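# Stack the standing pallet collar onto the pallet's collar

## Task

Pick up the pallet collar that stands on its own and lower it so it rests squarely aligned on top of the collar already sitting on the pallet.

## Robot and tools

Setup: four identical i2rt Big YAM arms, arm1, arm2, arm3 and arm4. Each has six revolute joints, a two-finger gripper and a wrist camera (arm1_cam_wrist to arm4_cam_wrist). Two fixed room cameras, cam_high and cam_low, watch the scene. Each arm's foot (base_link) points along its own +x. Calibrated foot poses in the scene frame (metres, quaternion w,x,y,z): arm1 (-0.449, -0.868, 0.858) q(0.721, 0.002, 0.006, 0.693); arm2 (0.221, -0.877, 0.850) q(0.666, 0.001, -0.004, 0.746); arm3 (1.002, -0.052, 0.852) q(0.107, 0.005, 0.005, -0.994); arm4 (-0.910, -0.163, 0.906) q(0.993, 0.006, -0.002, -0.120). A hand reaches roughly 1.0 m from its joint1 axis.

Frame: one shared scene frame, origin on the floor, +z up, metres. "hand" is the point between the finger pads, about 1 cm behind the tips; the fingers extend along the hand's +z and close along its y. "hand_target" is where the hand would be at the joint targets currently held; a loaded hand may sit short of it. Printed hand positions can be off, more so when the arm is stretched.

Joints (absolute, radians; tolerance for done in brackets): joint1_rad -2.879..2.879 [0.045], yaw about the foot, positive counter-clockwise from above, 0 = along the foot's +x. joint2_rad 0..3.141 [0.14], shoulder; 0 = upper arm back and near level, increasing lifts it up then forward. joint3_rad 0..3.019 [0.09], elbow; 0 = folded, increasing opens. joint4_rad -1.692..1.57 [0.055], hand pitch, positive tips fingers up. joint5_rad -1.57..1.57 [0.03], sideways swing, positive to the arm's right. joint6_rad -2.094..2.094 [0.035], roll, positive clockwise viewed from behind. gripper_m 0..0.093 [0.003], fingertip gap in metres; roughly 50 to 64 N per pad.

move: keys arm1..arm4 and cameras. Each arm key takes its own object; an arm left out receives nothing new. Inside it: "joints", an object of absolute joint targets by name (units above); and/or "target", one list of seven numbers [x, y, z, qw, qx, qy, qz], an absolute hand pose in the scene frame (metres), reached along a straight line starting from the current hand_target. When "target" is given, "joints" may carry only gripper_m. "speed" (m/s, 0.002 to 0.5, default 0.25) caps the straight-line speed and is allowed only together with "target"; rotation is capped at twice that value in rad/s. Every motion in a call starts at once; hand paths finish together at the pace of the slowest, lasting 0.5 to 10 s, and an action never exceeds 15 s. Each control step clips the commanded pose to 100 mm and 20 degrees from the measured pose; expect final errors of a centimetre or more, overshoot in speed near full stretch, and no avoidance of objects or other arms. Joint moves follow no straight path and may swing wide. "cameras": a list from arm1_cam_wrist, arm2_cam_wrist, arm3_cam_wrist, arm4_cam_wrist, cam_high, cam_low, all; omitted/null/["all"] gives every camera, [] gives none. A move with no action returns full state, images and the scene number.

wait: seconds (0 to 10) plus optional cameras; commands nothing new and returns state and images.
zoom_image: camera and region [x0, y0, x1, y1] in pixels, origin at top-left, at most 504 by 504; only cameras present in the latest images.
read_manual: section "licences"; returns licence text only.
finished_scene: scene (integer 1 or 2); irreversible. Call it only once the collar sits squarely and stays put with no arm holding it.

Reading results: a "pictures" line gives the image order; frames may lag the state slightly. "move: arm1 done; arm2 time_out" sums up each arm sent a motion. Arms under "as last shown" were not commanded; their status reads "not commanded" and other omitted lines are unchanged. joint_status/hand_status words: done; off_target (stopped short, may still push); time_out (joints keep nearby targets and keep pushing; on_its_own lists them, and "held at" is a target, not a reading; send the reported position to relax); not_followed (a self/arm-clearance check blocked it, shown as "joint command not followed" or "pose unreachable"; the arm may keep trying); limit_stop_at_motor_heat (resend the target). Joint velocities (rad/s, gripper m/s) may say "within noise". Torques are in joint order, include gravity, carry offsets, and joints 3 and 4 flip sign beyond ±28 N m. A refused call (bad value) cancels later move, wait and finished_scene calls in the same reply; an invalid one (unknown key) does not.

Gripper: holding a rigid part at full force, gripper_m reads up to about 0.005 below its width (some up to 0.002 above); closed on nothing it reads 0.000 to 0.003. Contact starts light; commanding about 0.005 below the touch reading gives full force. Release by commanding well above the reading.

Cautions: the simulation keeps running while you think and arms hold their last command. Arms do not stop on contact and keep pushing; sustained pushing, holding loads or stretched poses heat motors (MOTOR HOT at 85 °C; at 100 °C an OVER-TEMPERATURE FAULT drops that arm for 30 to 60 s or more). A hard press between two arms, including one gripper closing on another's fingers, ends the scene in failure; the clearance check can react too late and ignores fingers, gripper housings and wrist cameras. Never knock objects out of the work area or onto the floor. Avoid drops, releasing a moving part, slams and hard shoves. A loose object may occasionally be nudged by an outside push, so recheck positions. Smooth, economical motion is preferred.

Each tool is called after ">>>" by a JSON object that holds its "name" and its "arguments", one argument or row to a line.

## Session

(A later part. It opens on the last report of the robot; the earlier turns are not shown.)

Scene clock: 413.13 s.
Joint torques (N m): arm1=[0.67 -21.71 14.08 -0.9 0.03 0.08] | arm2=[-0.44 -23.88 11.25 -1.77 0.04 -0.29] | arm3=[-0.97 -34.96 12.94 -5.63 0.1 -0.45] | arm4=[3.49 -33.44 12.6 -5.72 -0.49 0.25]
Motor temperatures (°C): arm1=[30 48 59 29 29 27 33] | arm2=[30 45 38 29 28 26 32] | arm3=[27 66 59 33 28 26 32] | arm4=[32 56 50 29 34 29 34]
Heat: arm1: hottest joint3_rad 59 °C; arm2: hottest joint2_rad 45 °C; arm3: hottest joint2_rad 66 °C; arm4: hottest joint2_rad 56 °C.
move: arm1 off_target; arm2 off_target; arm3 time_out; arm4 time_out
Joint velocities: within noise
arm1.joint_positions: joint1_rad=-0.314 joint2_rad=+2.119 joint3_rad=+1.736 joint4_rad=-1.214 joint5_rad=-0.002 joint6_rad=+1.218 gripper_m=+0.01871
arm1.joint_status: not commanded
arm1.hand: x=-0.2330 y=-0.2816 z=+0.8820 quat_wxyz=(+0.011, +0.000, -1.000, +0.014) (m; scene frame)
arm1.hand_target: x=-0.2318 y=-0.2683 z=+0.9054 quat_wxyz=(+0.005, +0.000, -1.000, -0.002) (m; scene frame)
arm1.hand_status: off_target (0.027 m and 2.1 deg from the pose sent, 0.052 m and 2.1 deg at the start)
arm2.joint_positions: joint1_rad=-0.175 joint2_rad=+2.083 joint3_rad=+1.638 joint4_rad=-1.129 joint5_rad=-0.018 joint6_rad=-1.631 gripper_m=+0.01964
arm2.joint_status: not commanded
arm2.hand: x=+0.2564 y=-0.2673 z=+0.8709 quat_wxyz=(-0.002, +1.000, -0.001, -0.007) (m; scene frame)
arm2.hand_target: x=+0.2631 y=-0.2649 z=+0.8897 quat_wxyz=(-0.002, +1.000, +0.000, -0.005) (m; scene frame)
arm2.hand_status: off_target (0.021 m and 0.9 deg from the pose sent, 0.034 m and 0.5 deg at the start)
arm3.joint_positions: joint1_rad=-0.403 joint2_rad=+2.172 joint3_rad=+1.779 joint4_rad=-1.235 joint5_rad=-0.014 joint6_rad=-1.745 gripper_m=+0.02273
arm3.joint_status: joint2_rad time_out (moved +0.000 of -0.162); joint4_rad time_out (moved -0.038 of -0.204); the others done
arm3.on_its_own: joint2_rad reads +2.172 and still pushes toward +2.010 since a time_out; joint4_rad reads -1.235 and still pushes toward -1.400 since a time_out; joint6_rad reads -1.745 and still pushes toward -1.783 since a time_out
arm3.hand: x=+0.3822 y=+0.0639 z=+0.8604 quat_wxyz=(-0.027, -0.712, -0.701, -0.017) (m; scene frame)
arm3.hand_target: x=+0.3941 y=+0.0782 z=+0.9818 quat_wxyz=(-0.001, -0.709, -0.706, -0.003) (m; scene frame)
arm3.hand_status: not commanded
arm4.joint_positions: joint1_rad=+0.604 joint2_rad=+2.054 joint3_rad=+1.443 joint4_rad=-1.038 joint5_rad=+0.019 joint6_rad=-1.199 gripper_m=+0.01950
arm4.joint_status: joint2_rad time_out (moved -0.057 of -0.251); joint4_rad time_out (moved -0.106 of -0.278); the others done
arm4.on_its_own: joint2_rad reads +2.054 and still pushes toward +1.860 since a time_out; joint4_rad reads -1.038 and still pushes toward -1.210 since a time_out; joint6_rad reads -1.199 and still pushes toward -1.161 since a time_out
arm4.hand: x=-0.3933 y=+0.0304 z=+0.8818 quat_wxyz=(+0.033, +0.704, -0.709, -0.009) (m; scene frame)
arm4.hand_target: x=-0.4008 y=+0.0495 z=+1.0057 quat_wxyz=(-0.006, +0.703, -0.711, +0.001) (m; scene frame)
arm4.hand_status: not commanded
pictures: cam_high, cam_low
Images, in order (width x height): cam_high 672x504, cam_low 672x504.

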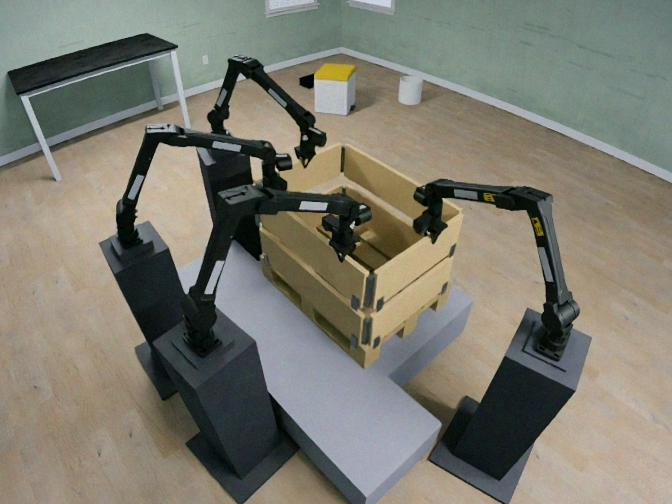

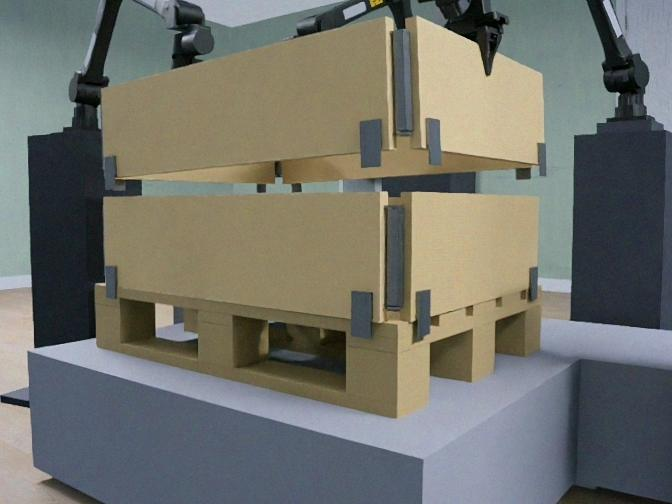

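>>> {"name": "move", "arguments": {
  "arm1": {"target":[-0.228,-0.250,0.900,0,0,1,0],"speed":0.03},
  "arm2": {"target":[0.268,-0.250,0.885,0,1,0,0],"speed":0.03},
  "arm3": {"target":[0.385,0.095,0.985,0,0.7071,0.7071,0],"speed":0.03},
  "arm4": {"target":[-0.382,0.072,0.965,0,-0.7071,0.7071,0],"speed":0.03},
  "cameras": ["cam_high","cam_low"]
}}

>>> {"name": "zoom_image", "arguments": {
  "camera": "cam_low",
  "region": [350, 20, 600, 360]
}}

>>> {"name": "zoom_image", "arguments": {
  "camera": "cam_high",
  "region": [220, 130, 480, 370]
}}

>>> {"name": "zoom_image", "arguments": {
  "camera": "cam_low",
  "region": [80, 60, 330, 320]
}}

Scene clock: 421.47 s.
Joint torques (N m): arm1=[0.91 -20.54 16.21 -0.73 0.06 0.12] | arm2=[-0.73 -22.18 12.68 -1.33 0.06 -0.31] | arm3=[-1.08 -31.44 11.73 -3.48 0.27 -0.43] | arm4=[4.01 -28.34 13.15 -3.3 -0.88 0.2]
Motor temperatures (°C): arm1=[30 47 58 29 29 27 33] | arm2=[30 43 38 29 28 26 32] | arm3=[27 68 60 33 28 26 32] | arm4=[32 56 50 29 34 29 34]
Heat: arm1: hottest joint3_rad 58 °C; arm2: hottest joint2_rad 43 °C; arm3: hottest joint2_rad 68 °C; arm4: hottest joint2_rad 56 °C.
move: arm1 off_target; arm2 off_target; arm3 off_target; arm4 off_target
Joint velocities: within noise
arm1.joint_positions: joint1_rad=-0.311 joint2_rad=+2.150 joint3_rad=+1.785 joint4_rad=-1.238 joint5_rad=+0.011 joint6_rad=+1.219 gripper_m=+0.01871
arm1.joint_status: not commanded
arm1.hand: x=-0.2300 y=-0.2724 z=+0.8805 quat_wxyz=(+0.006, +0.001, -1.000, +0.019) (m; scene frame)
arm1.hand_target: x=-0.2281 y=-0.2513 z=+0.9004 quat_wxyz=(-0.002, +0.000, -1.000, -0.001) (m; scene frame)
arm1.hand_status: off_target (0.030 m and 2.3 deg from the pose sent, 0.037 m and 2.1 deg at the start)
arm2.joint_positions: joint1_rad=-0.175 joint2_rad=+2.101 joint3_rad=+1.681 joint4_rad=-1.158 joint5_rad=-0.006 joint6_rad=-1.631 gripper_m=+0.01964
arm2.joint_status: not commanded
arm2.hand: x=+0.2590 y=-0.2593 z=+0.8752 quat_wxyz=(+0.000, +1.000, -0.001, -0.001) (m; scene frame)
arm2.hand_target: x=+0.2684 y=-0.2506 z=+0.8852 quat_wxyz=(-0.001, +1.000, -0.001, +0.001) (m; scene frame)
arm2.hand_status: off_target (0.016 m and 0.2 deg from the pose sent, 0.025 m and 0.9 deg at the start)
arm3.joint_positions: joint1_rad=-0.416 joint2_rad=+2.172 joint3_rad=+1.779 joint4_rad=-1.233 joint5_rad=-0.022 joint6_rad=-1.763 gripper_m=+0.02273
arm3.joint_status: not commanded
arm3.hand: x=+0.3832 y=+0.0709 z=+0.8602 quat_wxyz=(-0.028, -0.710, -0.703, -0.013) (m; scene frame)
arm3.hand_target: x=+0.3861 y=+0.0883 z=+0.9515 quat_wxyz=(+0.001, -0.707, -0.707, +0.000) (m; scene frame)
arm3.hand_status: off_target (0.127 m and 3.6 deg from the pose sent, 0.128 m and 3.7 deg at the start; pose on its path clipped on 66 of 66 steps)
arm4.joint_positions: joint1_rad=+0.619 joint2_rad=+2.087 joint3_rad=+1.464 joint4_rad=-1.036 joint5_rad=+0.028 joint6_rad=-1.185 gripper_m=+0.01963
arm4.joint_status: not commanded
arm4.hand: x=-0.3908 y=+0.0386 z=+0.8710 quat_wxyz=(+0.039, +0.705, -0.708, -0.006) (m; scene frame)
arm4.hand_target: x=-0.3851 y=+0.0694 z=+0.9586 quat_wxyz=(-0.002, +0.708, -0.706, -0.001) (m; scene frame)
arm4.hand_status: off_target (0.100 m and 4.6 deg from the pose sent, 0.094 m and 4.0 deg at the start; pose on its path clipped on 52 of 66 steps)
pictures: cam_high, cam_low
Images, in order (width x height): cam_high 672x504, cam_low 672x504.

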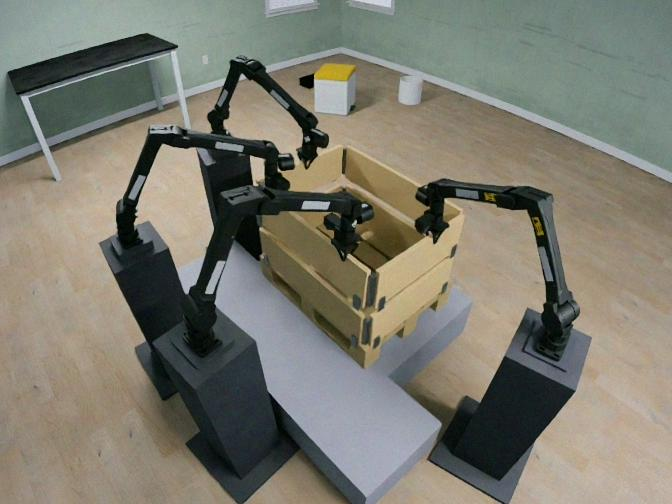

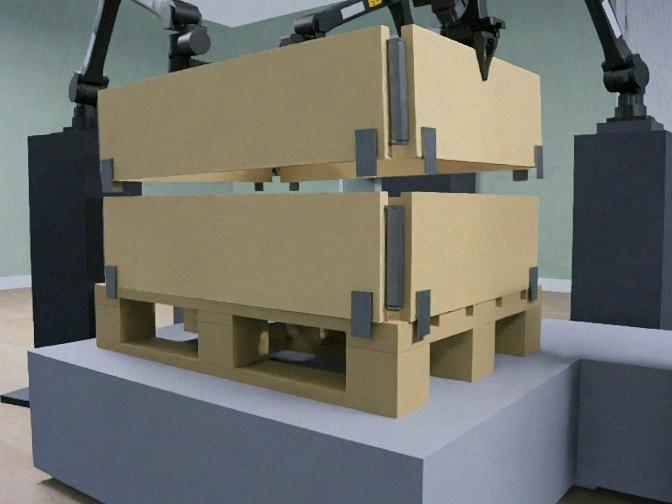

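Scaled by 1.482 from the camera's 672x504 image, which has a finer 960x720 frame.

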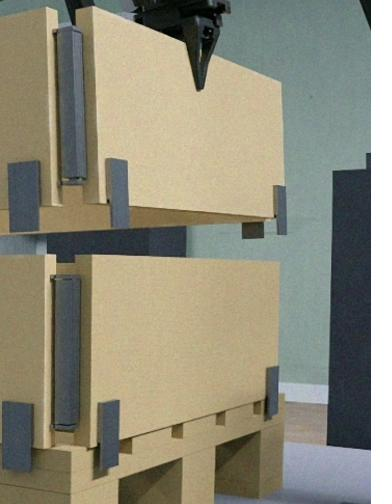

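Scaled by 1.938 from the camera's 672x504 image, which has a finer 960x720 frame.

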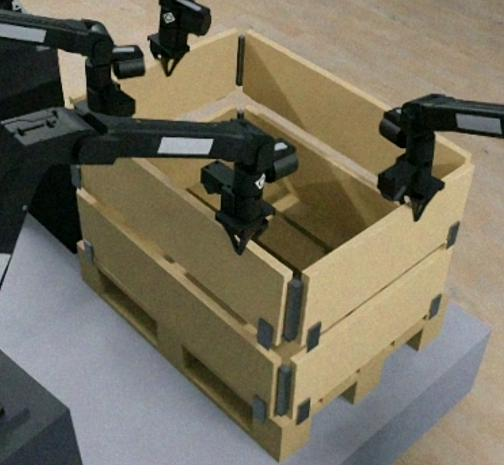

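Scaled by 1.938 from the camera's 672x504 image, which has a finer 960x720 frame.

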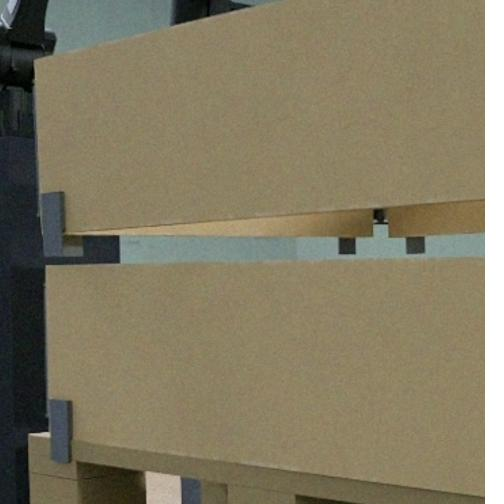

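>>> {"name": "move", "arguments": {
  "arm1": {"target":[-0.228,-0.254,0.858,0,0,1,0],"speed":0.03},
  "arm2": {"target":[0.266,-0.255,0.848,0,1,0,0],"speed":0.03},
  "arm3": {"target":[0.383,0.088,0.910,0,0.7071,0.7071,0],"speed":0.03},
  "arm4": {"target":[-0.384,0.065,0.900,0,-0.7071,0.7071,0],"speed":0.03},
  "cameras": ["cam_high","cam_low"]
}}

>>> {"name": "zoom_image", "arguments": {
  "camera": "cam_low",
  "region": [350, 20, 600, 360]
}}

>>> {"name": "zoom_image", "arguments": {
  "camera": "cam_high",
  "region": [220, 130, 480, 370]
}}

>>> {"name": "zoom_image", "arguments": {
  "camera": "cam_low",
  "region": [80, 60, 330, 320]
}}

>>> {"name": "zoom_image", "arguments": {
  "camera": "cam_low",
  "region": [350, 120, 460, 250]
}}

Scene clock: 430.83 s.
Joint torques (N m): arm1=[0.73 -22.18 11.14 0.62 -0.14 0.1] | arm2=[-0.44 -22.89 8.51 0.21 -0.17 -0.29] | arm3=[-0.26 -29.92 9.91 -2.03 0.47 -0.38] | arm4=[2.96 -27.81 8.02 -2.04 -1.09 0]
Motor temperatures (°C): arm1=[30 48 60 29 29 27 33] | arm2=[30 43 40 29 28 26 32] | arm3=[27 69 59 33 28 26 32] | arm4=[32 54 50 29 34 29 34]
Heat: arm1: hottest joint3_rad 60 °C; arm2: hottest joint2_rad 43 °C; arm3: hottest joint2_rad 69 °C; arm4: hottest joint2_rad 54 °C.
move: arm1 off_target; arm2 done; arm3 off_target; arm4 off_target
Joint velocities: within noise
arm1.joint_positions: joint1_rad=-0.311 joint2_rad=+2.201 joint3_rad=+1.785 joint4_rad=-1.195 joint5_rad=+0.020 joint6_rad=+1.221 gripper_m=+0.01871
arm1.joint_status: not commanded
arm1.hand: x=-0.2273 y=-0.2689 z=+0.8482 quat_wxyz=(+0.003, +0.001, -1.000, +0.025) (m; scene frame)
arm1.hand_target: x=-0.2281 y=-0.2575 z=+0.8581 quat_wxyz=(-0.001, +0.000, -1.000, +0.007) (m; scene frame)
arm1.hand_status: off_target (0.018 m and 2.9 deg from the pose sent, 0.029 m and 2.3 deg at the start)
arm2.joint_positions: joint1_rad=-0.176 joint2_rad=+2.137 joint3_rad=+1.674 joint4_rad=-1.117 joint5_rad=+0.005 joint6_rad=-1.631 gripper_m=+0.01964
arm2.joint_status: not commanded
arm2.hand: x=+0.2618 y=-0.2562 z=+0.8515 quat_wxyz=(+0.001, +1.000, -0.002, +0.004) (m; scene frame)
arm2.hand_target: x=+0.2674 y=-0.2555 z=+0.8480 quat_wxyz=(+0.001, +1.000, +0.000, +0.004) (m; scene frame)
arm2.hand_status: done (0.006 m and 0.5 deg from the pose sent, 0.028 m and 0.2 deg at the start)
arm3.joint_positions: joint1_rad=-0.422 joint2_rad=+2.197 joint3_rad=+1.743 joint4_rad=-1.179 joint5_rad=-0.027 joint6_rad=-1.766 gripper_m=+0.02223
arm3.joint_status: not commanded
arm3.hand: x=+0.3882 y=+0.0728 z=+0.8326 quat_wxyz=(-0.032, -0.711, -0.702, -0.013) (m; scene frame)
arm3.hand_target: x=+0.3845 y=+0.0872 z=+0.9057 quat_wxyz=(+0.000, -0.707, -0.707, -0.001) (m; scene frame)
arm3.hand_status: off_target (0.079 m and 4.1 deg from the pose sent, 0.053 m and 3.6 deg at the start)
arm4.joint_positions: joint1_rad=+0.621 joint2_rad=+2.155 joint3_rad=+1.457 joint4_rad=-0.935 joint5_rad=+0.036 joint6_rad=-1.173 gripper_m=+0.01963
arm4.joint_status: not commanded
arm4.hand: x=-0.3830 y=+0.0420 z=+0.8303 quat_wxyz=(+0.029, +0.701, -0.712, +0.002) (m; scene frame)
arm4.hand_target: x=-0.3842 y=+0.0641 z=+0.8950 quat_wxyz=(-0.001, +0.707, -0.707, +0.000) (m; scene frame)
arm4.hand_status: off_target (0.073 m and 3.4 deg from the pose sent, 0.040 m and 4.6 deg at the start)
pictures: cam_high, cam_low
Images, in order (width x height): cam_high 672x504, cam_low 672x504.

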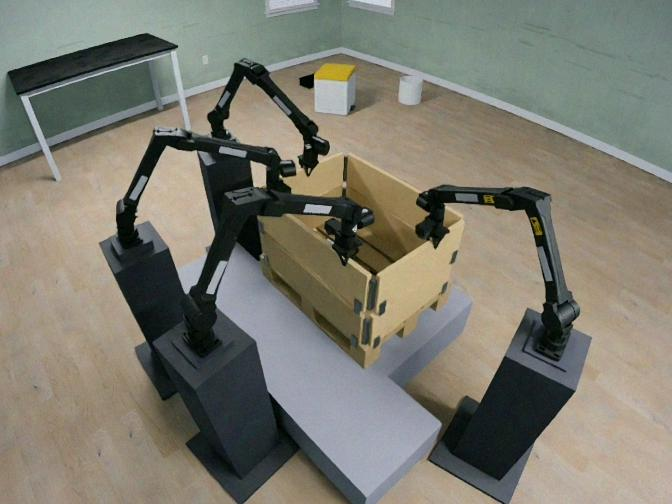

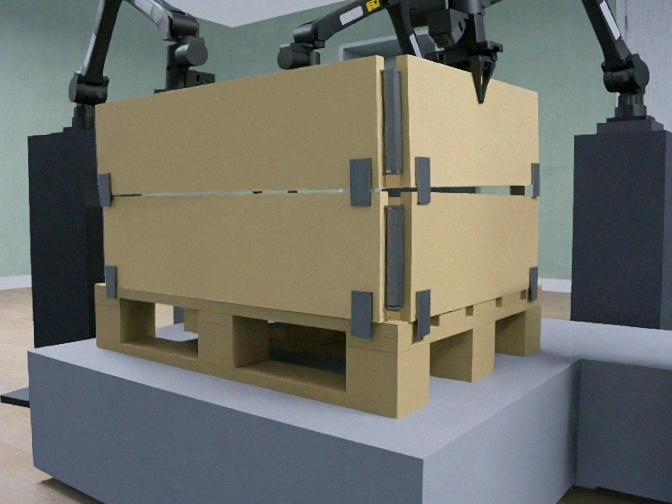

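Scaled by 1.482 from the camera's 672x504 image, which has a finer 960x720 frame.

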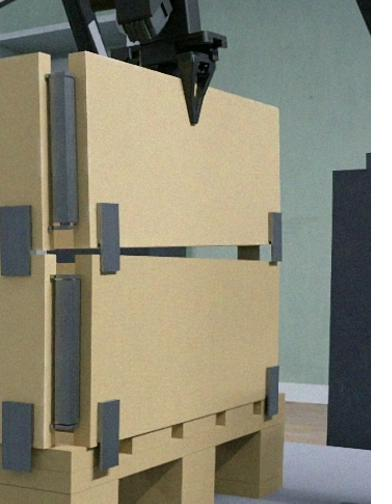

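Scaled by 1.938 from the camera's 672x504 image, which has a finer 960x720 frame.

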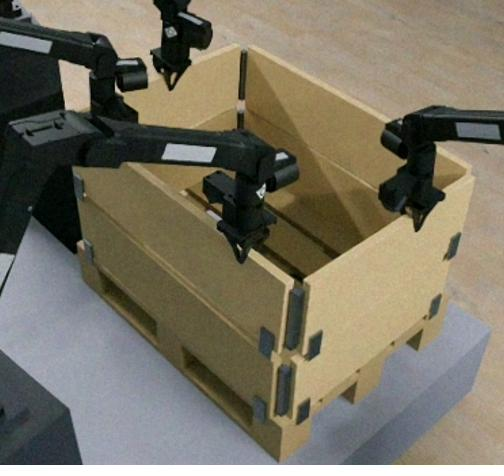

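Scaled by 1.938 from the camera's 672x504 image, which has a finer 960x720 frame.

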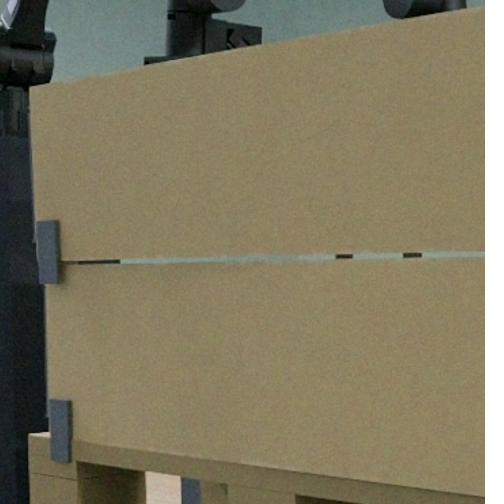

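Scaled by 3.877 from the camera's 672x504 image, which has a finer 960x720 frame.

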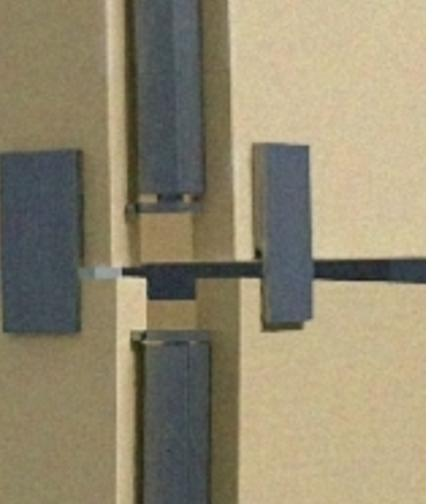

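>>> {"name": "move", "arguments": {
  "arm1": {"target":[-0.228,-0.288,0.845,0,0,1,0],"speed":0.03},
  "arm2": {"target":[0.266,-0.292,0.832,0,1,0,0],"speed":0.03},
  "arm3": {"target":[0.378,0.055,0.905,0,0.7071,0.7071,0],"speed":0.03},
  "arm4": {"target":[-0.388,0.030,0.898,0,-0.7071,0.7071,0],"speed":0.03},
  "cameras": ["cam_high","cam_low"]
}}

>>> {"name": "zoom_image", "arguments": {
  "camera": "cam_low",
  "region": [350, 20, 600, 360]
}}

>>> {"name": "zoom_image", "arguments": {
  "camera": "cam_high",
  "region": [220, 130, 480, 370]
}}

>>> {"name": "zoom_image", "arguments": {
  "camera": "cam_low",
  "region": [80, 60, 330, 320]
}}

Scene clock: 437.67 s.
Joint torques (N m): arm1=[-0.91 -24.18 8.27 -0.14 -0.1 -0.08] | arm2=[-0.73 -24.41 6.01 -1.07 -0.19 -0.38] | arm3=[0.91 -30.74 9.74 -2.51 0.03 -0.22] | arm4=[0.15 -29.68 6.27 -2.78 -0.35 -0.2]
Motor temperatures (°C): arm1=[30 49 58 29 29 27 33] | arm2=[30 43 39 29 28 26 32] | arm3=[27 67 57 33 28 26 32] | arm4=[32 54 50 29 34 29 34]
Heat: arm1: hottest joint3_rad 58 °C; arm2: hottest joint2_rad 43 °C; arm3: hottest joint2_rad 67 °C; arm4: hottest joint2_rad 54 °C.
move: arm1 off_target; arm2 off_target; arm3 off_target; arm4 off_target
Joint velocities: within noise
arm1.joint_positions: joint1_rad=-0.309 joint2_rad=+2.174 joint3_rad=+1.662 joint4_rad=-1.063 joint5_rad=+0.006 joint6_rad=+1.226 gripper_m=+0.01870
arm1.joint_status: not commanded
arm1.hand: x=-0.2355 y=-0.2818 z=+0.8231 quat_wxyz=(+0.003, -0.001, -1.000, +0.006) (m; scene frame)
arm1.hand_target: x=-0.2281 y=-0.2849 z=+0.8444 quat_wxyz=(+0.001, -0.003, -1.000, -0.006) (m; scene frame)
arm1.hand_status: off_target (0.024 m and 0.8 deg from the pose sent, 0.019 m and 2.9 deg at the start)
arm2.joint_positions: joint1_rad=-0.176 joint2_rad=+2.103 joint3_rad=+1.538 joint4_rad=-0.983 joint5_rad=-0.004 joint6_rad=-1.626 gripper_m=+0.01963
arm2.joint_status: not commanded
arm2.hand: x=+0.2592 y=-0.2769 z=+0.8261 quat_wxyz=(-0.015, +1.000, -0.004, +0.000) (m; scene frame)
arm2.hand_target: x=+0.2657 y=-0.2913 z=+0.8317 quat_wxyz=(-0.001, +1.000, +0.000, -0.001) (m; scene frame)
arm2.hand_status: off_target (0.018 m and 1.8 deg from the pose sent, 0.041 m and 0.5 deg at the start)
arm3.joint_positions: joint1_rad=-0.384 joint2_rad=+2.207 joint3_rad=+1.731 joint4_rad=-1.149 joint5_rad=-0.008 joint6_rad=-1.728 gripper_m=+0.02188
arm3.joint_status: not commanded
arm3.hand: x=+0.3839 y=+0.0531 z=+0.8215 quat_wxyz=(-0.024, -0.711, -0.702, -0.019) (m; scene frame)
arm3.hand_target: x=+0.3791 y=+0.0559 z=+0.8997 quat_wxyz=(+0.003, -0.708, -0.707, -0.003) (m; scene frame)
arm3.hand_status: off_target (0.084 m and 3.6 deg from the pose sent, 0.075 m and 4.1 deg at the start)
arm4.joint_positions: joint1_rad=+0.600 joint2_rad=+2.156 joint3_rad=+1.412 joint4_rad=-0.876 joint5_rad=+0.017 joint6_rad=-1.202 gripper_m=+0.01963
arm4.joint_status: not commanded
arm4.hand: x=-0.3876 y=+0.0307 z=+0.8162 quat_wxyz=(+0.020, +0.704, -0.710, -0.005) (m; scene frame)
arm4.hand_target: x=-0.3876 y=+0.0302 z=+0.8893 quat_wxyz=(-0.001, +0.706, -0.708, +0.000) (m; scene frame)
arm4.hand_status: off_target (0.082 m and 2.4 deg from the pose sent, 0.069 m and 3.4 deg at the start)
pictures: cam_high, cam_low
Images, in order (width x height): cam_high 672x504, cam_low 672x504.

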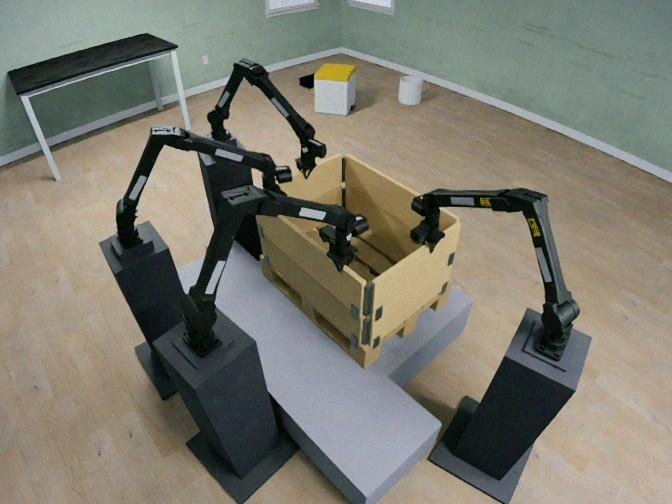

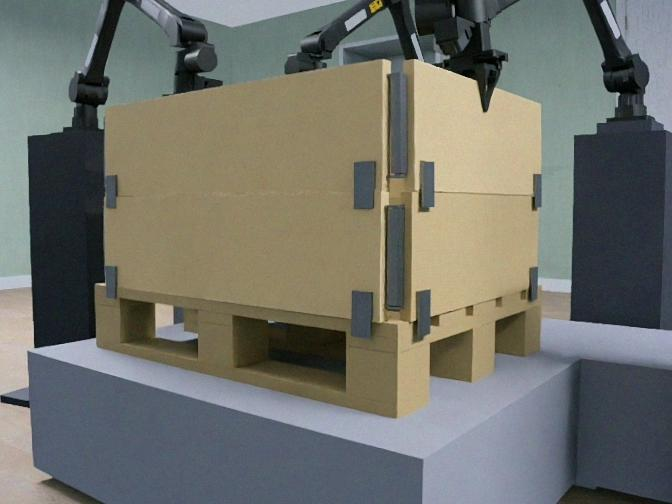

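Scaled by 1.482 from the camera's 672x504 image, which has a finer 960x720 frame.

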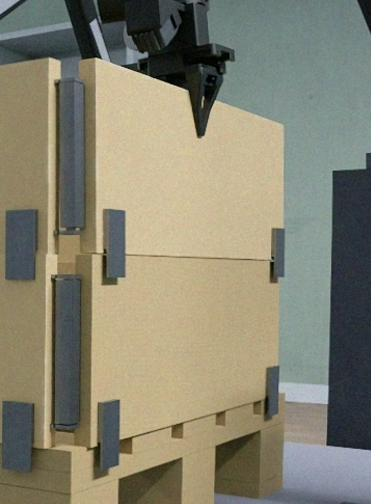

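Scaled by 1.938 from the camera's 672x504 image, which has a finer 960x720 frame.

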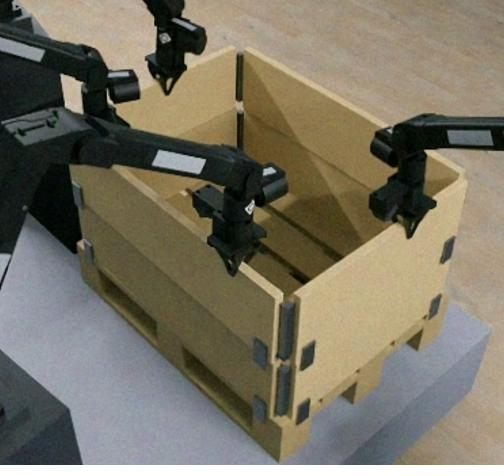

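Scaled by 1.938 from the camera's 672x504 image, which has a finer 960x720 frame.

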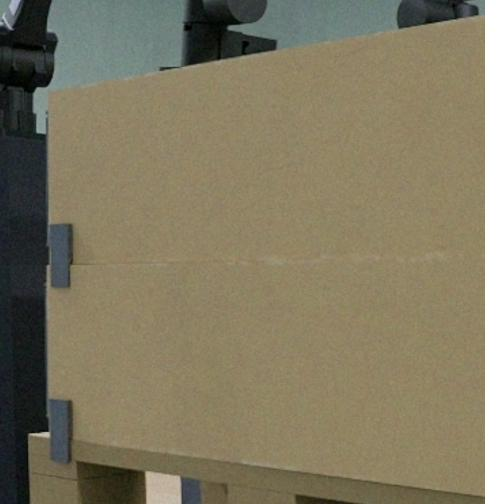

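>>> {"name": "move", "arguments": {
  "arm1": {"target":[-0.232,-0.284,0.815,0,0,1,0],"speed":0.03},
  "arm2": {"target":[0.262,-0.280,0.812,0,1,0,0],"speed":0.03},
  "arm3": {"target":[0.384,0.054,0.845,0,0.7071,0.7071,0],"speed":0.03},
  "arm4": {"target":[-0.385,0.030,0.840,0,-0.7071,0.7071,0],"speed":0.03},
  "cameras": ["cam_high","cam_low"]
}}

>>> {"name": "zoom_image", "arguments": {
  "camera": "cam_low",
  "region": [350, 20, 600, 360]
}}

>>> {"name": "zoom_image", "arguments": {
  "camera": "cam_high",
  "region": [220, 130, 480, 370]
}}

>>> {"name": "zoom_image", "arguments": {
  "camera": "cam_low",
  "region": [80, 60, 330, 320]
}}

Scene clock: 447.10 s.
Joint torques (N m): arm1=[-0.26 -20.66 7.94 0.76 0.05 -0.07] | arm2=[-0.09 -20.19 8.69 -0.42 -0.11 -0.31] | arm3=[0.91 -25.11 7.47 -0.53 -0.13 -0.22] | arm4=[-0.03 -23.24 6.28 -0.47 -0.28 -0.2]
Motor temperatures (°C): arm1=[30 50 56 29 29 27 33] | arm2=[30 44 38 29 28 26 32] | arm3=[27 63 56 33 28 26 32] | arm4=[32 52 49 29 34 29 34]
Heat: arm1: hottest joint3_rad 56 °C; arm2: hottest joint2_rad 44 °C; arm3: hottest joint2_rad 63 °C; arm4: hottest joint2_rad 52 °C.
move: arm1 done; arm2 off_target; arm3 off_target; arm4 off_target
Joint velocities: within noise
arm1.joint_positions: joint1_rad=-0.309 joint2_rad=+2.174 joint3_rad=+1.658 joint4_rad=-1.054 joint5_rad=+0.008 joint6_rad=+1.226 gripper_m=+0.01870
arm1.joint_status: not commanded
arm1.hand: x=-0.2352 y=-0.2817 z=+0.8215 quat_wxyz=(+0.002, -0.001, -1.000, +0.004) (m; scene frame)
arm1.hand_target: x=-0.2330 y=-0.2864 z=+0.8151 quat_wxyz=(+0.002, +0.000, -1.000, +0.005) (m; scene frame)
arm1.hand_status: done (0.008 m and 0.5 deg from the pose sent, 0.009 m and 0.8 deg at the start)
arm2.joint_positions: joint1_rad=-0.176 joint2_rad=+2.104 joint3_rad=+1.538 joint4_rad=-0.980 joint5_rad=-0.004 joint6_rad=-1.624 gripper_m=+0.01963
arm2.joint_status: not commanded
arm2.hand: x=+0.2593 y=-0.2763 z=+0.8255 quat_wxyz=(-0.016, +1.000, -0.005, +0.001) (m; scene frame)
arm2.hand_target: x=+0.2620 y=-0.2804 z=+0.8122 quat_wxyz=(+0.000, +1.000, +0.000, +0.000) (m; scene frame)
arm2.hand_status: off_target (0.014 m and 1.9 deg from the pose sent, 0.015 m and 1.8 deg at the start)
arm3.joint_positions: joint1_rad=-0.384 joint2_rad=+2.194 joint3_rad=+1.684 joint4_rad=-1.084 joint5_rad=-0.011 joint6_rad=-1.728 gripper_m=+0.02134
arm3.joint_status: not commanded
arm3.hand: x=+0.3861 y=+0.0523 z=+0.8133 quat_wxyz=(-0.012, -0.712, -0.702, -0.009) (m; scene frame)
arm3.hand_target: x=+0.3847 y=+0.0541 z=+0.8441 quat_wxyz=(-0.001, -0.707, -0.707, -0.001) (m; scene frame)
arm3.hand_status: off_target (0.032 m and 1.9 deg from the pose sent, 0.023 m and 3.6 deg at the start)
arm4.joint_positions: joint1_rad=+0.599 joint2_rad=+2.156 joint3_rad=+1.395 joint4_rad=-0.846 joint5_rad=+0.016 joint6_rad=-1.202 gripper_m=+0.01947
arm4.joint_status: not commanded
arm4.hand: x=-0.3883 y=+0.0303 z=+0.8114 quat_wxyz=(+0.013, +0.704, -0.710, -0.002) (m; scene frame)
arm4.hand_target: x=-0.3857 y=+0.0299 z=+0.8390 quat_wxyz=(+0.001, +0.706, -0.709, -0.001) (m; scene frame)
arm4.hand_status: off_target (0.029 m and 1.6 deg from the pose sent, 0.024 m and 2.4 deg at the start)
pictures: cam_high, cam_low
Images, in order (width x height): cam_high 672x504, cam_low 672x504.

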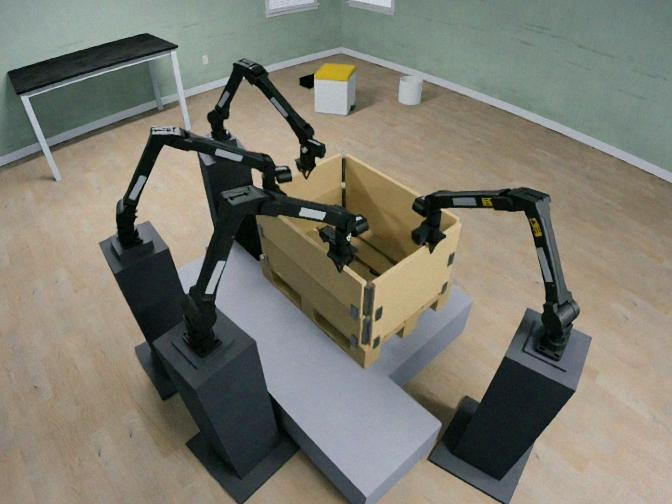

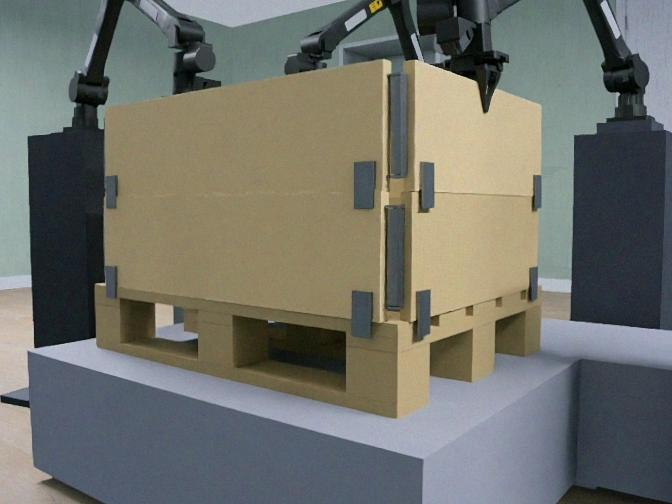

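Scaled by 1.482 from the camera's 672x504 image, which has a finer 960x720 frame.

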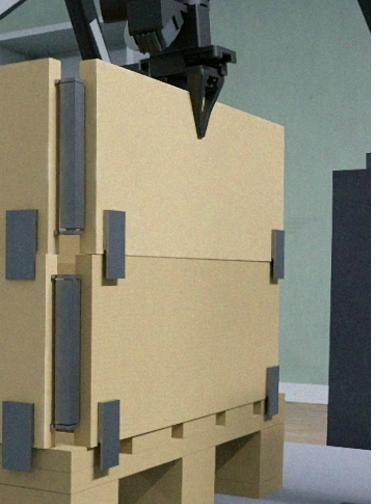

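Scaled by 1.938 from the camera's 672x504 image, which has a finer 960x720 frame.

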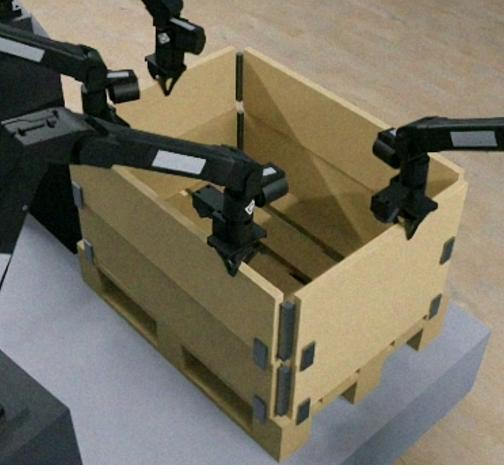

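Scaled by 1.938 from the camera's 672x504 image, which has a finer 960x720 frame.

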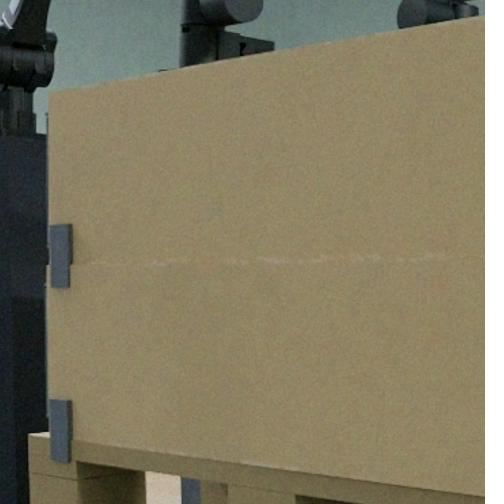

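>>> {"name": "move", "arguments": {
  "arm1": {"target":[-0.217,-0.282,0.812,0,0,1,0],"speed":0.03},
  "arm2": {"target":[0.278,-0.277,0.812,0,1,0,0],"speed":0.03},
  "arm3": {"target":[0.405,0.054,0.830,0,0.7071,0.7071,0],"speed":0.03},
  "arm4": {"target":[-0.368,0.030,0.828,0,-0.7071,0.7071,0],"speed":0.03},
  "cameras": ["cam_high","cam_low"]
}}

>>> {"name": "zoom_image", "arguments": {
  "camera": "cam_low",
  "region": [350, 20, 600, 360]
}}

>>> {"name": "zoom_image", "arguments": {
  "camera": "cam_high",
  "region": [220, 130, 480, 370]
}}

Scene clock: 453.53 s.
Joint torques (N m): arm1=[-1.2 -19.14 10.39 0.79 0.05 -0.2] | arm2=[-1.61 -19.49 9.95 -0.64 -0.13 -0.53] | arm3=[0.5 -24.06 5.42 -0.91 -0.12 -0.27] | arm4=[-0.67 -20.19 10.25 -0.5 -0.26 -0.28]
Motor temperatures (°C): arm1=[29 49 55 29 29 27 33] | arm2=[30 44 38 29 28 26 32] | arm3=[27 62 55 32 28 26 32] | arm4=[32 52 49 28 33 29 34]
Heat: arm1: hottest joint3_rad 55 °C; arm2: hottest joint2_rad 44 °C; arm3: hottest joint2_rad 62 °C; arm4: hottest joint2_rad 52 °C.
move: arm1 off_target; arm2 off_target; arm3 off_target; arm4 off_target
Joint velocities: within noise
arm1.joint_positions: joint1_rad=-0.319 joint2_rad=+2.174 joint3_rad=+1.658 joint4_rad=-1.051 joint5_rad=+0.008 joint6_rad=+1.218 gripper_m=+0.01870
arm1.joint_status: not commanded
arm1.hand: x=-0.2291 y=-0.2831 z=+0.8215 quat_wxyz=(+0.001, -0.002, -1.000, +0.002) (m; scene frame)
arm1.hand_target: x=-0.2171 y=-0.2824 z=+0.8122 quat_wxyz=(+0.000, -0.001, -1.000, +0.000) (m; scene frame)
arm1.hand_status: off_target (0.015 m and 0.4 deg from the pose sent, 0.021 m and 0.5 deg at the start)
arm2.joint_positions: joint1_rad=-0.182 joint2_rad=+2.105 joint3_rad=+1.538 joint4_rad=-0.980 joint5_rad=-0.006 joint6_rad=-1.626 gripper_m=+0.01963
arm2.joint_status: not commanded
arm2.hand: x=+0.2624 y=-0.2766 z=+0.8253 quat_wxyz=(-0.016, +1.000, -0.007, +0.000) (m; scene frame)
arm2.hand_target: x=+0.2774 y=-0.2776 z=+0.8123 quat_wxyz=(-0.001, +1.000, -0.001, -0.001) (m; scene frame)
arm2.hand_status: off_target (0.020 m and 2.0 deg from the pose sent, 0.023 m and 1.9 deg at the start)
arm3.joint_positions: joint1_rad=-0.384 joint2_rad=+2.159 joint3_rad=+1.614 joint4_rad=-1.002 joint5_rad=-0.011 joint6_rad=-1.728 gripper_m=+0.02088
arm3.joint_status: not commanded
arm3.hand: x=+0.3901 y=+0.0517 z=+0.8117 quat_wxyz=(+0.008, -0.711, -0.703, +0.005) (m; scene frame)
arm3.hand_target: x=+0.4041 y=+0.0541 z=+0.8292 quat_wxyz=(+0.001, -0.707, -0.707, +0.000) (m; scene frame)
arm3.hand_status: off_target (0.024 m and 1.3 deg from the pose sent, 0.025 m and 1.9 deg at the start)
arm4.joint_positions: joint1_rad=+0.597 joint2_rad=+2.162 joint3_rad=+1.404 joint4_rad=-0.846 joint5_rad=+0.016 joint6_rad=-1.205 gripper_m=+0.01939
arm4.joint_status: not commanded
arm4.hand: x=-0.3851 y=+0.0302 z=+0.8106 quat_wxyz=(+0.012, +0.704, -0.710, -0.002) (m; scene frame)
arm4.hand_target: x=-0.3685 y=+0.0297 z=+0.8282 quat_wxyz=(+0.000, +0.706, -0.708, +0.000) (m; scene frame)
arm4.hand_status: off_target (0.024 m and 1.5 deg from the pose sent, 0.026 m and 1.6 deg at the start)
pictures: cam_high, cam_low
Images, in order (width x height): cam_high 672x504, cam_low 672x504.

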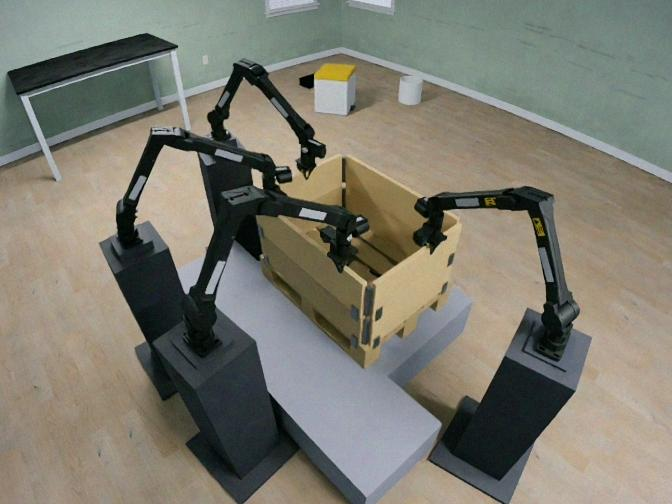

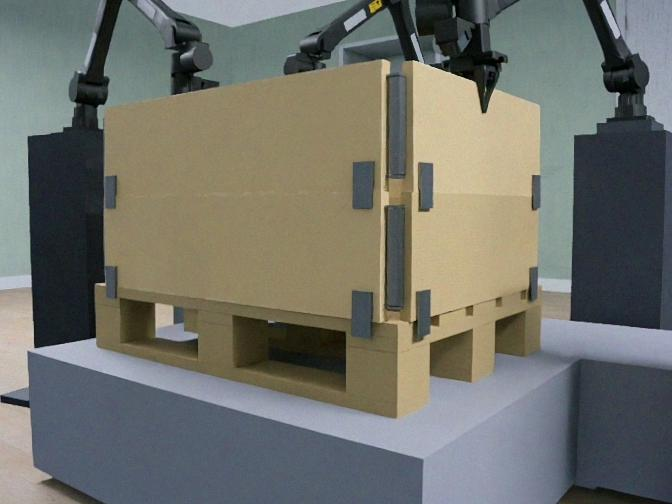

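Scaled by 1.482 from the camera's 672x504 image, which has a finer 960x720 frame.

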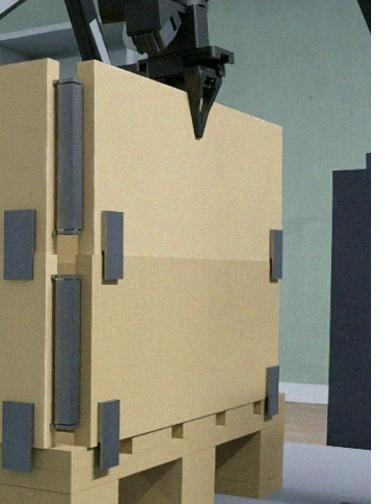

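Scaled by 1.938 from the camera's 672x504 image, which has a finer 960x720 frame.

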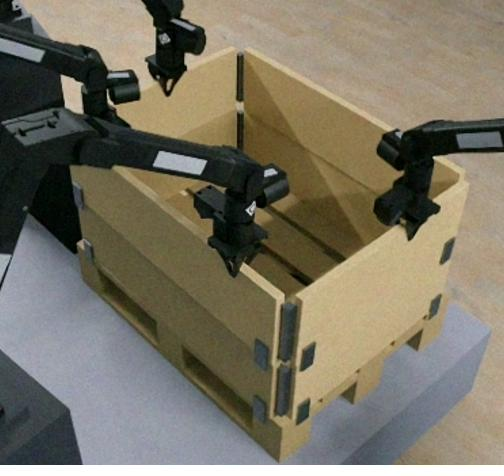

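>>> {"name": "move", "arguments": {
  "arm1": {"target":[-0.229,-0.283,0.818,0,0,1,0],"speed":0.05},
  "arm2": {"target":[0.263,-0.277,0.820,0,1,0,0],"speed":0.05},
  "arm3": {"target":[0.390,0.052,0.820,0,0.7071,0.7071,0],"speed":0.05},
  "arm4": {"target":[-0.385,0.030,0.820,0,-0.7071,0.7071,0],"speed":0.05},
  "cameras": []
}}

>>> {"name": "move", "arguments": {
  "arm1": {"joints":{"gripper_m":0.06}},
  "arm2": {"joints":{"gripper_m":0.06}},
  "arm3": {"joints":{"gripper_m":0.06}},
  "arm4": {"joints":{"gripper_m":0.06}},
  "cameras": ["cam_low","cam_high"]
}}

>>> {"name": "zoom_image", "arguments": {
  "camera": "cam_high",
  "region": [220, 130, 480, 370]
}}

Scene clock: 459.37 s.
Joint torques (N m): arm1=[0.26 -20.66 8.81 0.7 0.06 -0.03] | arm2=[0.15 -20.54 10.1 -1.2 -0.06 -0.31] | arm3=[1.14 -20.42 9.24 -1.16 -0.12 -0.2] | arm4=[0.21 -21.07 5.94 0.49 -0.28 -0.21]
Motor temperatures (°C): arm1=[29 49 54 29 29 27 33] | arm2=[30 44 38 28 28 26 32] | arm3=[27 62 53 32 28 26 32] | arm4=[31 52 48 28 33 29 34]
Heat: arm1: hottest joint3_rad 54 °C; arm2: hottest joint2_rad 44 °C; arm3: hottest joint2_rad 62 °C; arm4: hottest joint2_rad 52 °C.
move: arm1 done; arm2 done; arm3 done; arm4 off_target
Joint velocities: within noise
arm1.joint_positions: joint1_rad=-0.319 joint2_rad=+2.174 joint3_rad=+1.658 joint4_rad=-1.051 joint5_rad=+0.008 joint6_rad=+1.218 gripper_m=+0.01870
arm1.joint_status: not commanded
arm1.hand: x=-0.2291 y=-0.2831 z=+0.8215 quat_wxyz=(+0.001, -0.002, -1.000, +0.002) (m; scene frame)
arm1.hand_target: x=-0.2290 y=-0.2830 z=+0.8180 quat_wxyz=(+0.000, +0.000, -1.000, +0.000) (m; scene frame)
arm1.hand_status: done (0.003 m and 0.4 deg from the pose sent, 0.003 m and 0.4 deg at the start)
arm2.joint_positions: joint1_rad=-0.181 joint2_rad=+2.105 joint3_rad=+1.538 joint4_rad=-0.980 joint5_rad=-0.003 joint6_rad=-1.626 gripper_m=+0.01963
arm2.joint_status: not commanded
arm2.hand: x=+0.2621 y=-0.2766 z=+0.8253 quat_wxyz=(-0.016, +1.000, -0.006, +0.001) (m; scene frame)
arm2.hand_target: x=+0.2634 y=-0.2771 z=+0.8200 quat_wxyz=(+0.000, +1.000, +0.000, +0.002) (m; scene frame)
arm2.hand_status: done (0.005 m and 1.9 deg from the pose sent, 0.005 m and 2.0 deg at the start)
arm3.joint_positions: joint1_rad=-0.384 joint2_rad=+2.160 joint3_rad=+1.617 joint4_rad=-1.002 joint5_rad=-0.011 joint6_rad=-1.728 gripper_m=+0.02088
arm3.joint_status: not commanded
arm3.hand: x=+0.3893 y=+0.0518 z=+0.8120 quat_wxyz=(+0.008, -0.711, -0.703, +0.005) (m; scene frame)
arm3.hand_target: x=+0.3902 y=+0.0521 z=+0.8199 quat_wxyz=(+0.000, -0.707, -0.707, +0.000) (m; scene frame)
arm3.hand_status: done (0.008 m and 1.3 deg from the pose sent, 0.008 m and 1.3 deg at the start)
arm4.joint_positions: joint1_rad=+0.597 joint2_rad=+2.160 joint3_rad=+1.394 joint4_rad=-0.834 joint5_rad=+0.016 joint6_rad=-1.205 gripper_m=+0.01930
arm4.joint_status: not commanded
arm4.hand: x=-0.3863 y=+0.0298 z=+0.8092 quat_wxyz=(+0.010, +0.704, -0.710, -0.001) (m; scene frame)
arm4.hand_target: x=-0.3855 y=+0.0298 z=+0.8197 quat_wxyz=(+0.001, +0.707, -0.707, +0.000) (m; scene frame)
arm4.hand_status: off_target (0.011 m and 1.2 deg from the pose sent, 0.009 m and 1.5 deg at the start)
pictures: none
No camera images: "cameras" was empty.

Scene clock: 460.07 s.
Joint torques (N m): arm1=[0.26 -20.54 8.81 0.69 0.06 -0.03] | arm2=[0.09 -20.54 9.99 -0.39 -0.05 -0.3] | arm3=[1.08 -20.31 9.13 -0.08 -0.12 -0.2] | arm4=[0.03 -20.84 7.06 0.44 -0.13 -0.22]
Motor temperatures (°C): arm1=[29 49 54 29 29 27 33] | arm2=[30 44 38 28 28 26 32] | arm3=[27 62 53 32 28 26 32] | arm4=[31 52 48 28 33 29 34]
Heat: arm1: hottest joint3_rad 54 °C; arm2: hottest joint2_rad 44 °C; arm3: hottest joint2_rad 62 °C; arm4: hottest joint2_rad 52 °C.
move: arm1 done; arm2 done; arm3 done; arm4 done
Joint velocities: within noise
arm1.joint_positions: joint1_rad=-0.319 joint2_rad=+2.174 joint3_rad=+1.658 joint4_rad=-1.051 joint5_rad=+0.005 joint6_rad=+1.218 gripper_m=+0.05984
arm1.joint_status: all done
arm1.hand: x=-0.2296 y=-0.2829 z=+0.8215 quat_wxyz=(+0.003, -0.002, -1.000, +0.002) (m; scene frame)
arm1.hand_target: x=-0.2297 y=-0.2829 z=+0.8180 quat_wxyz=(+0.002, +0.000, -1.000, +0.000) (m; scene frame)
arm1.hand_status: not commanded
arm2.joint_positions: joint1_rad=-0.181 joint2_rad=+2.105 joint3_rad=+1.538 joint4_rad=-1.014 joint5_rad=-0.003 joint6_rad=-1.628 gripper_m=+0.05987
arm2.joint_status: all done
arm2.hand: x=+0.2615 y=-0.2850 z=+0.8247 quat_wxyz=(+0.001, +1.000, -0.005, +0.000) (m; scene frame)
arm2.hand_target: x=+0.2632 y=-0.2800 z=+0.8200 quat_wxyz=(+0.005, +1.000, +0.000, +0.001) (m; scene frame)
arm2.hand_status: not commanded
arm3.joint_positions: joint1_rad=-0.384 joint2_rad=+2.160 joint3_rad=+1.617 joint4_rad=-1.048 joint5_rad=-0.010 joint6_rad=-1.728 gripper_m=+0.05990
arm3.joint_status: all done
arm3.hand: x=+0.4005 y=+0.0502 z=+0.8120 quat_wxyz=(-0.010, -0.712, -0.702, -0.009) (m; scene frame)
arm3.hand_target: x=+0.3934 y=+0.0518 z=+0.8199 quat_wxyz=(-0.004, -0.707, -0.707, -0.004) (m; scene frame)
arm3.hand_status: not commanded
arm4.joint_positions: joint1_rad=+0.597 joint2_rad=+2.159 joint3_rad=+1.380 joint4_rad=-0.844 joint5_rad=+0.011 joint6_rad=-1.205 gripper_m=+0.05987
arm4.joint_status: all done
arm4.hand: x=-0.3959 y=+0.0271 z=+0.8056 quat_wxyz=(+0.020, +0.704, -0.710, -0.008) (m; scene frame)
arm4.hand_target: x=-0.3880 y=+0.0290 z=+0.8198 quat_wxyz=(+0.006, +0.707, -0.707, -0.003) (m; scene frame)
arm4.hand_status: not commanded
pictures: cam_high, cam_low
Images, in order (width x height): cam_high 672x504, cam_low 672x504.

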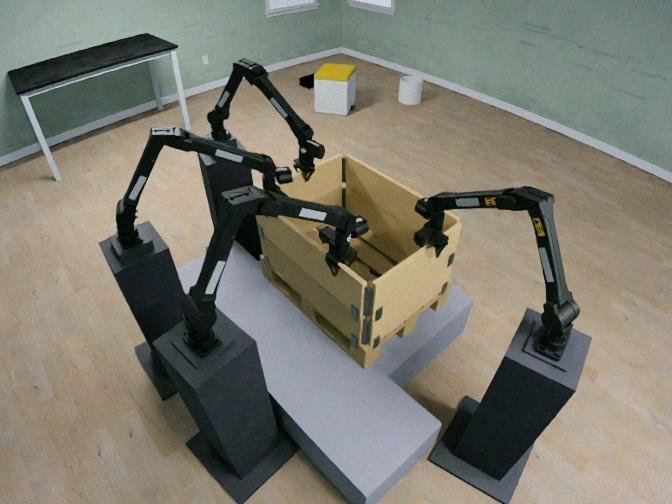

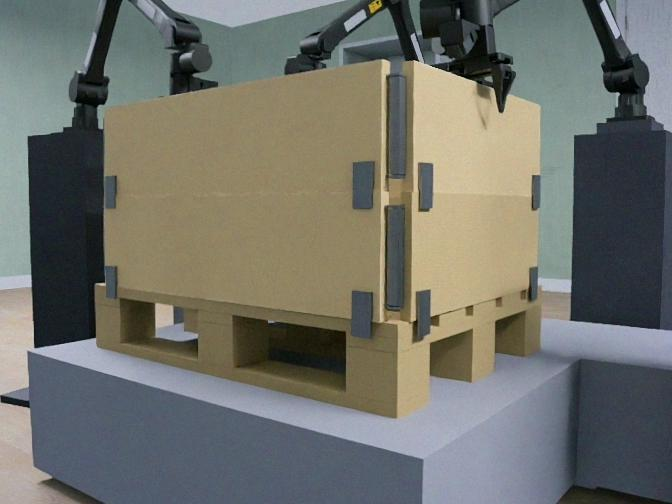

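Scaled by 1.938 from the camera's 672x504 image, which has a finer 960x720 frame.

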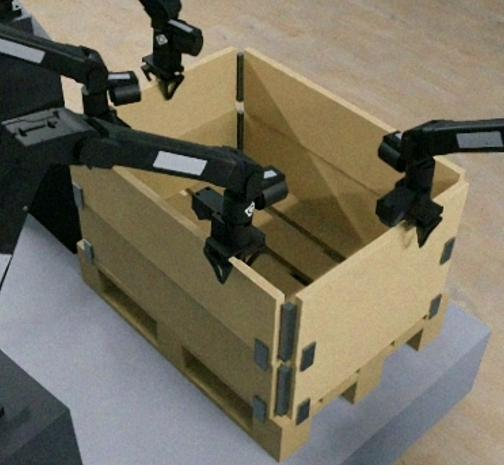

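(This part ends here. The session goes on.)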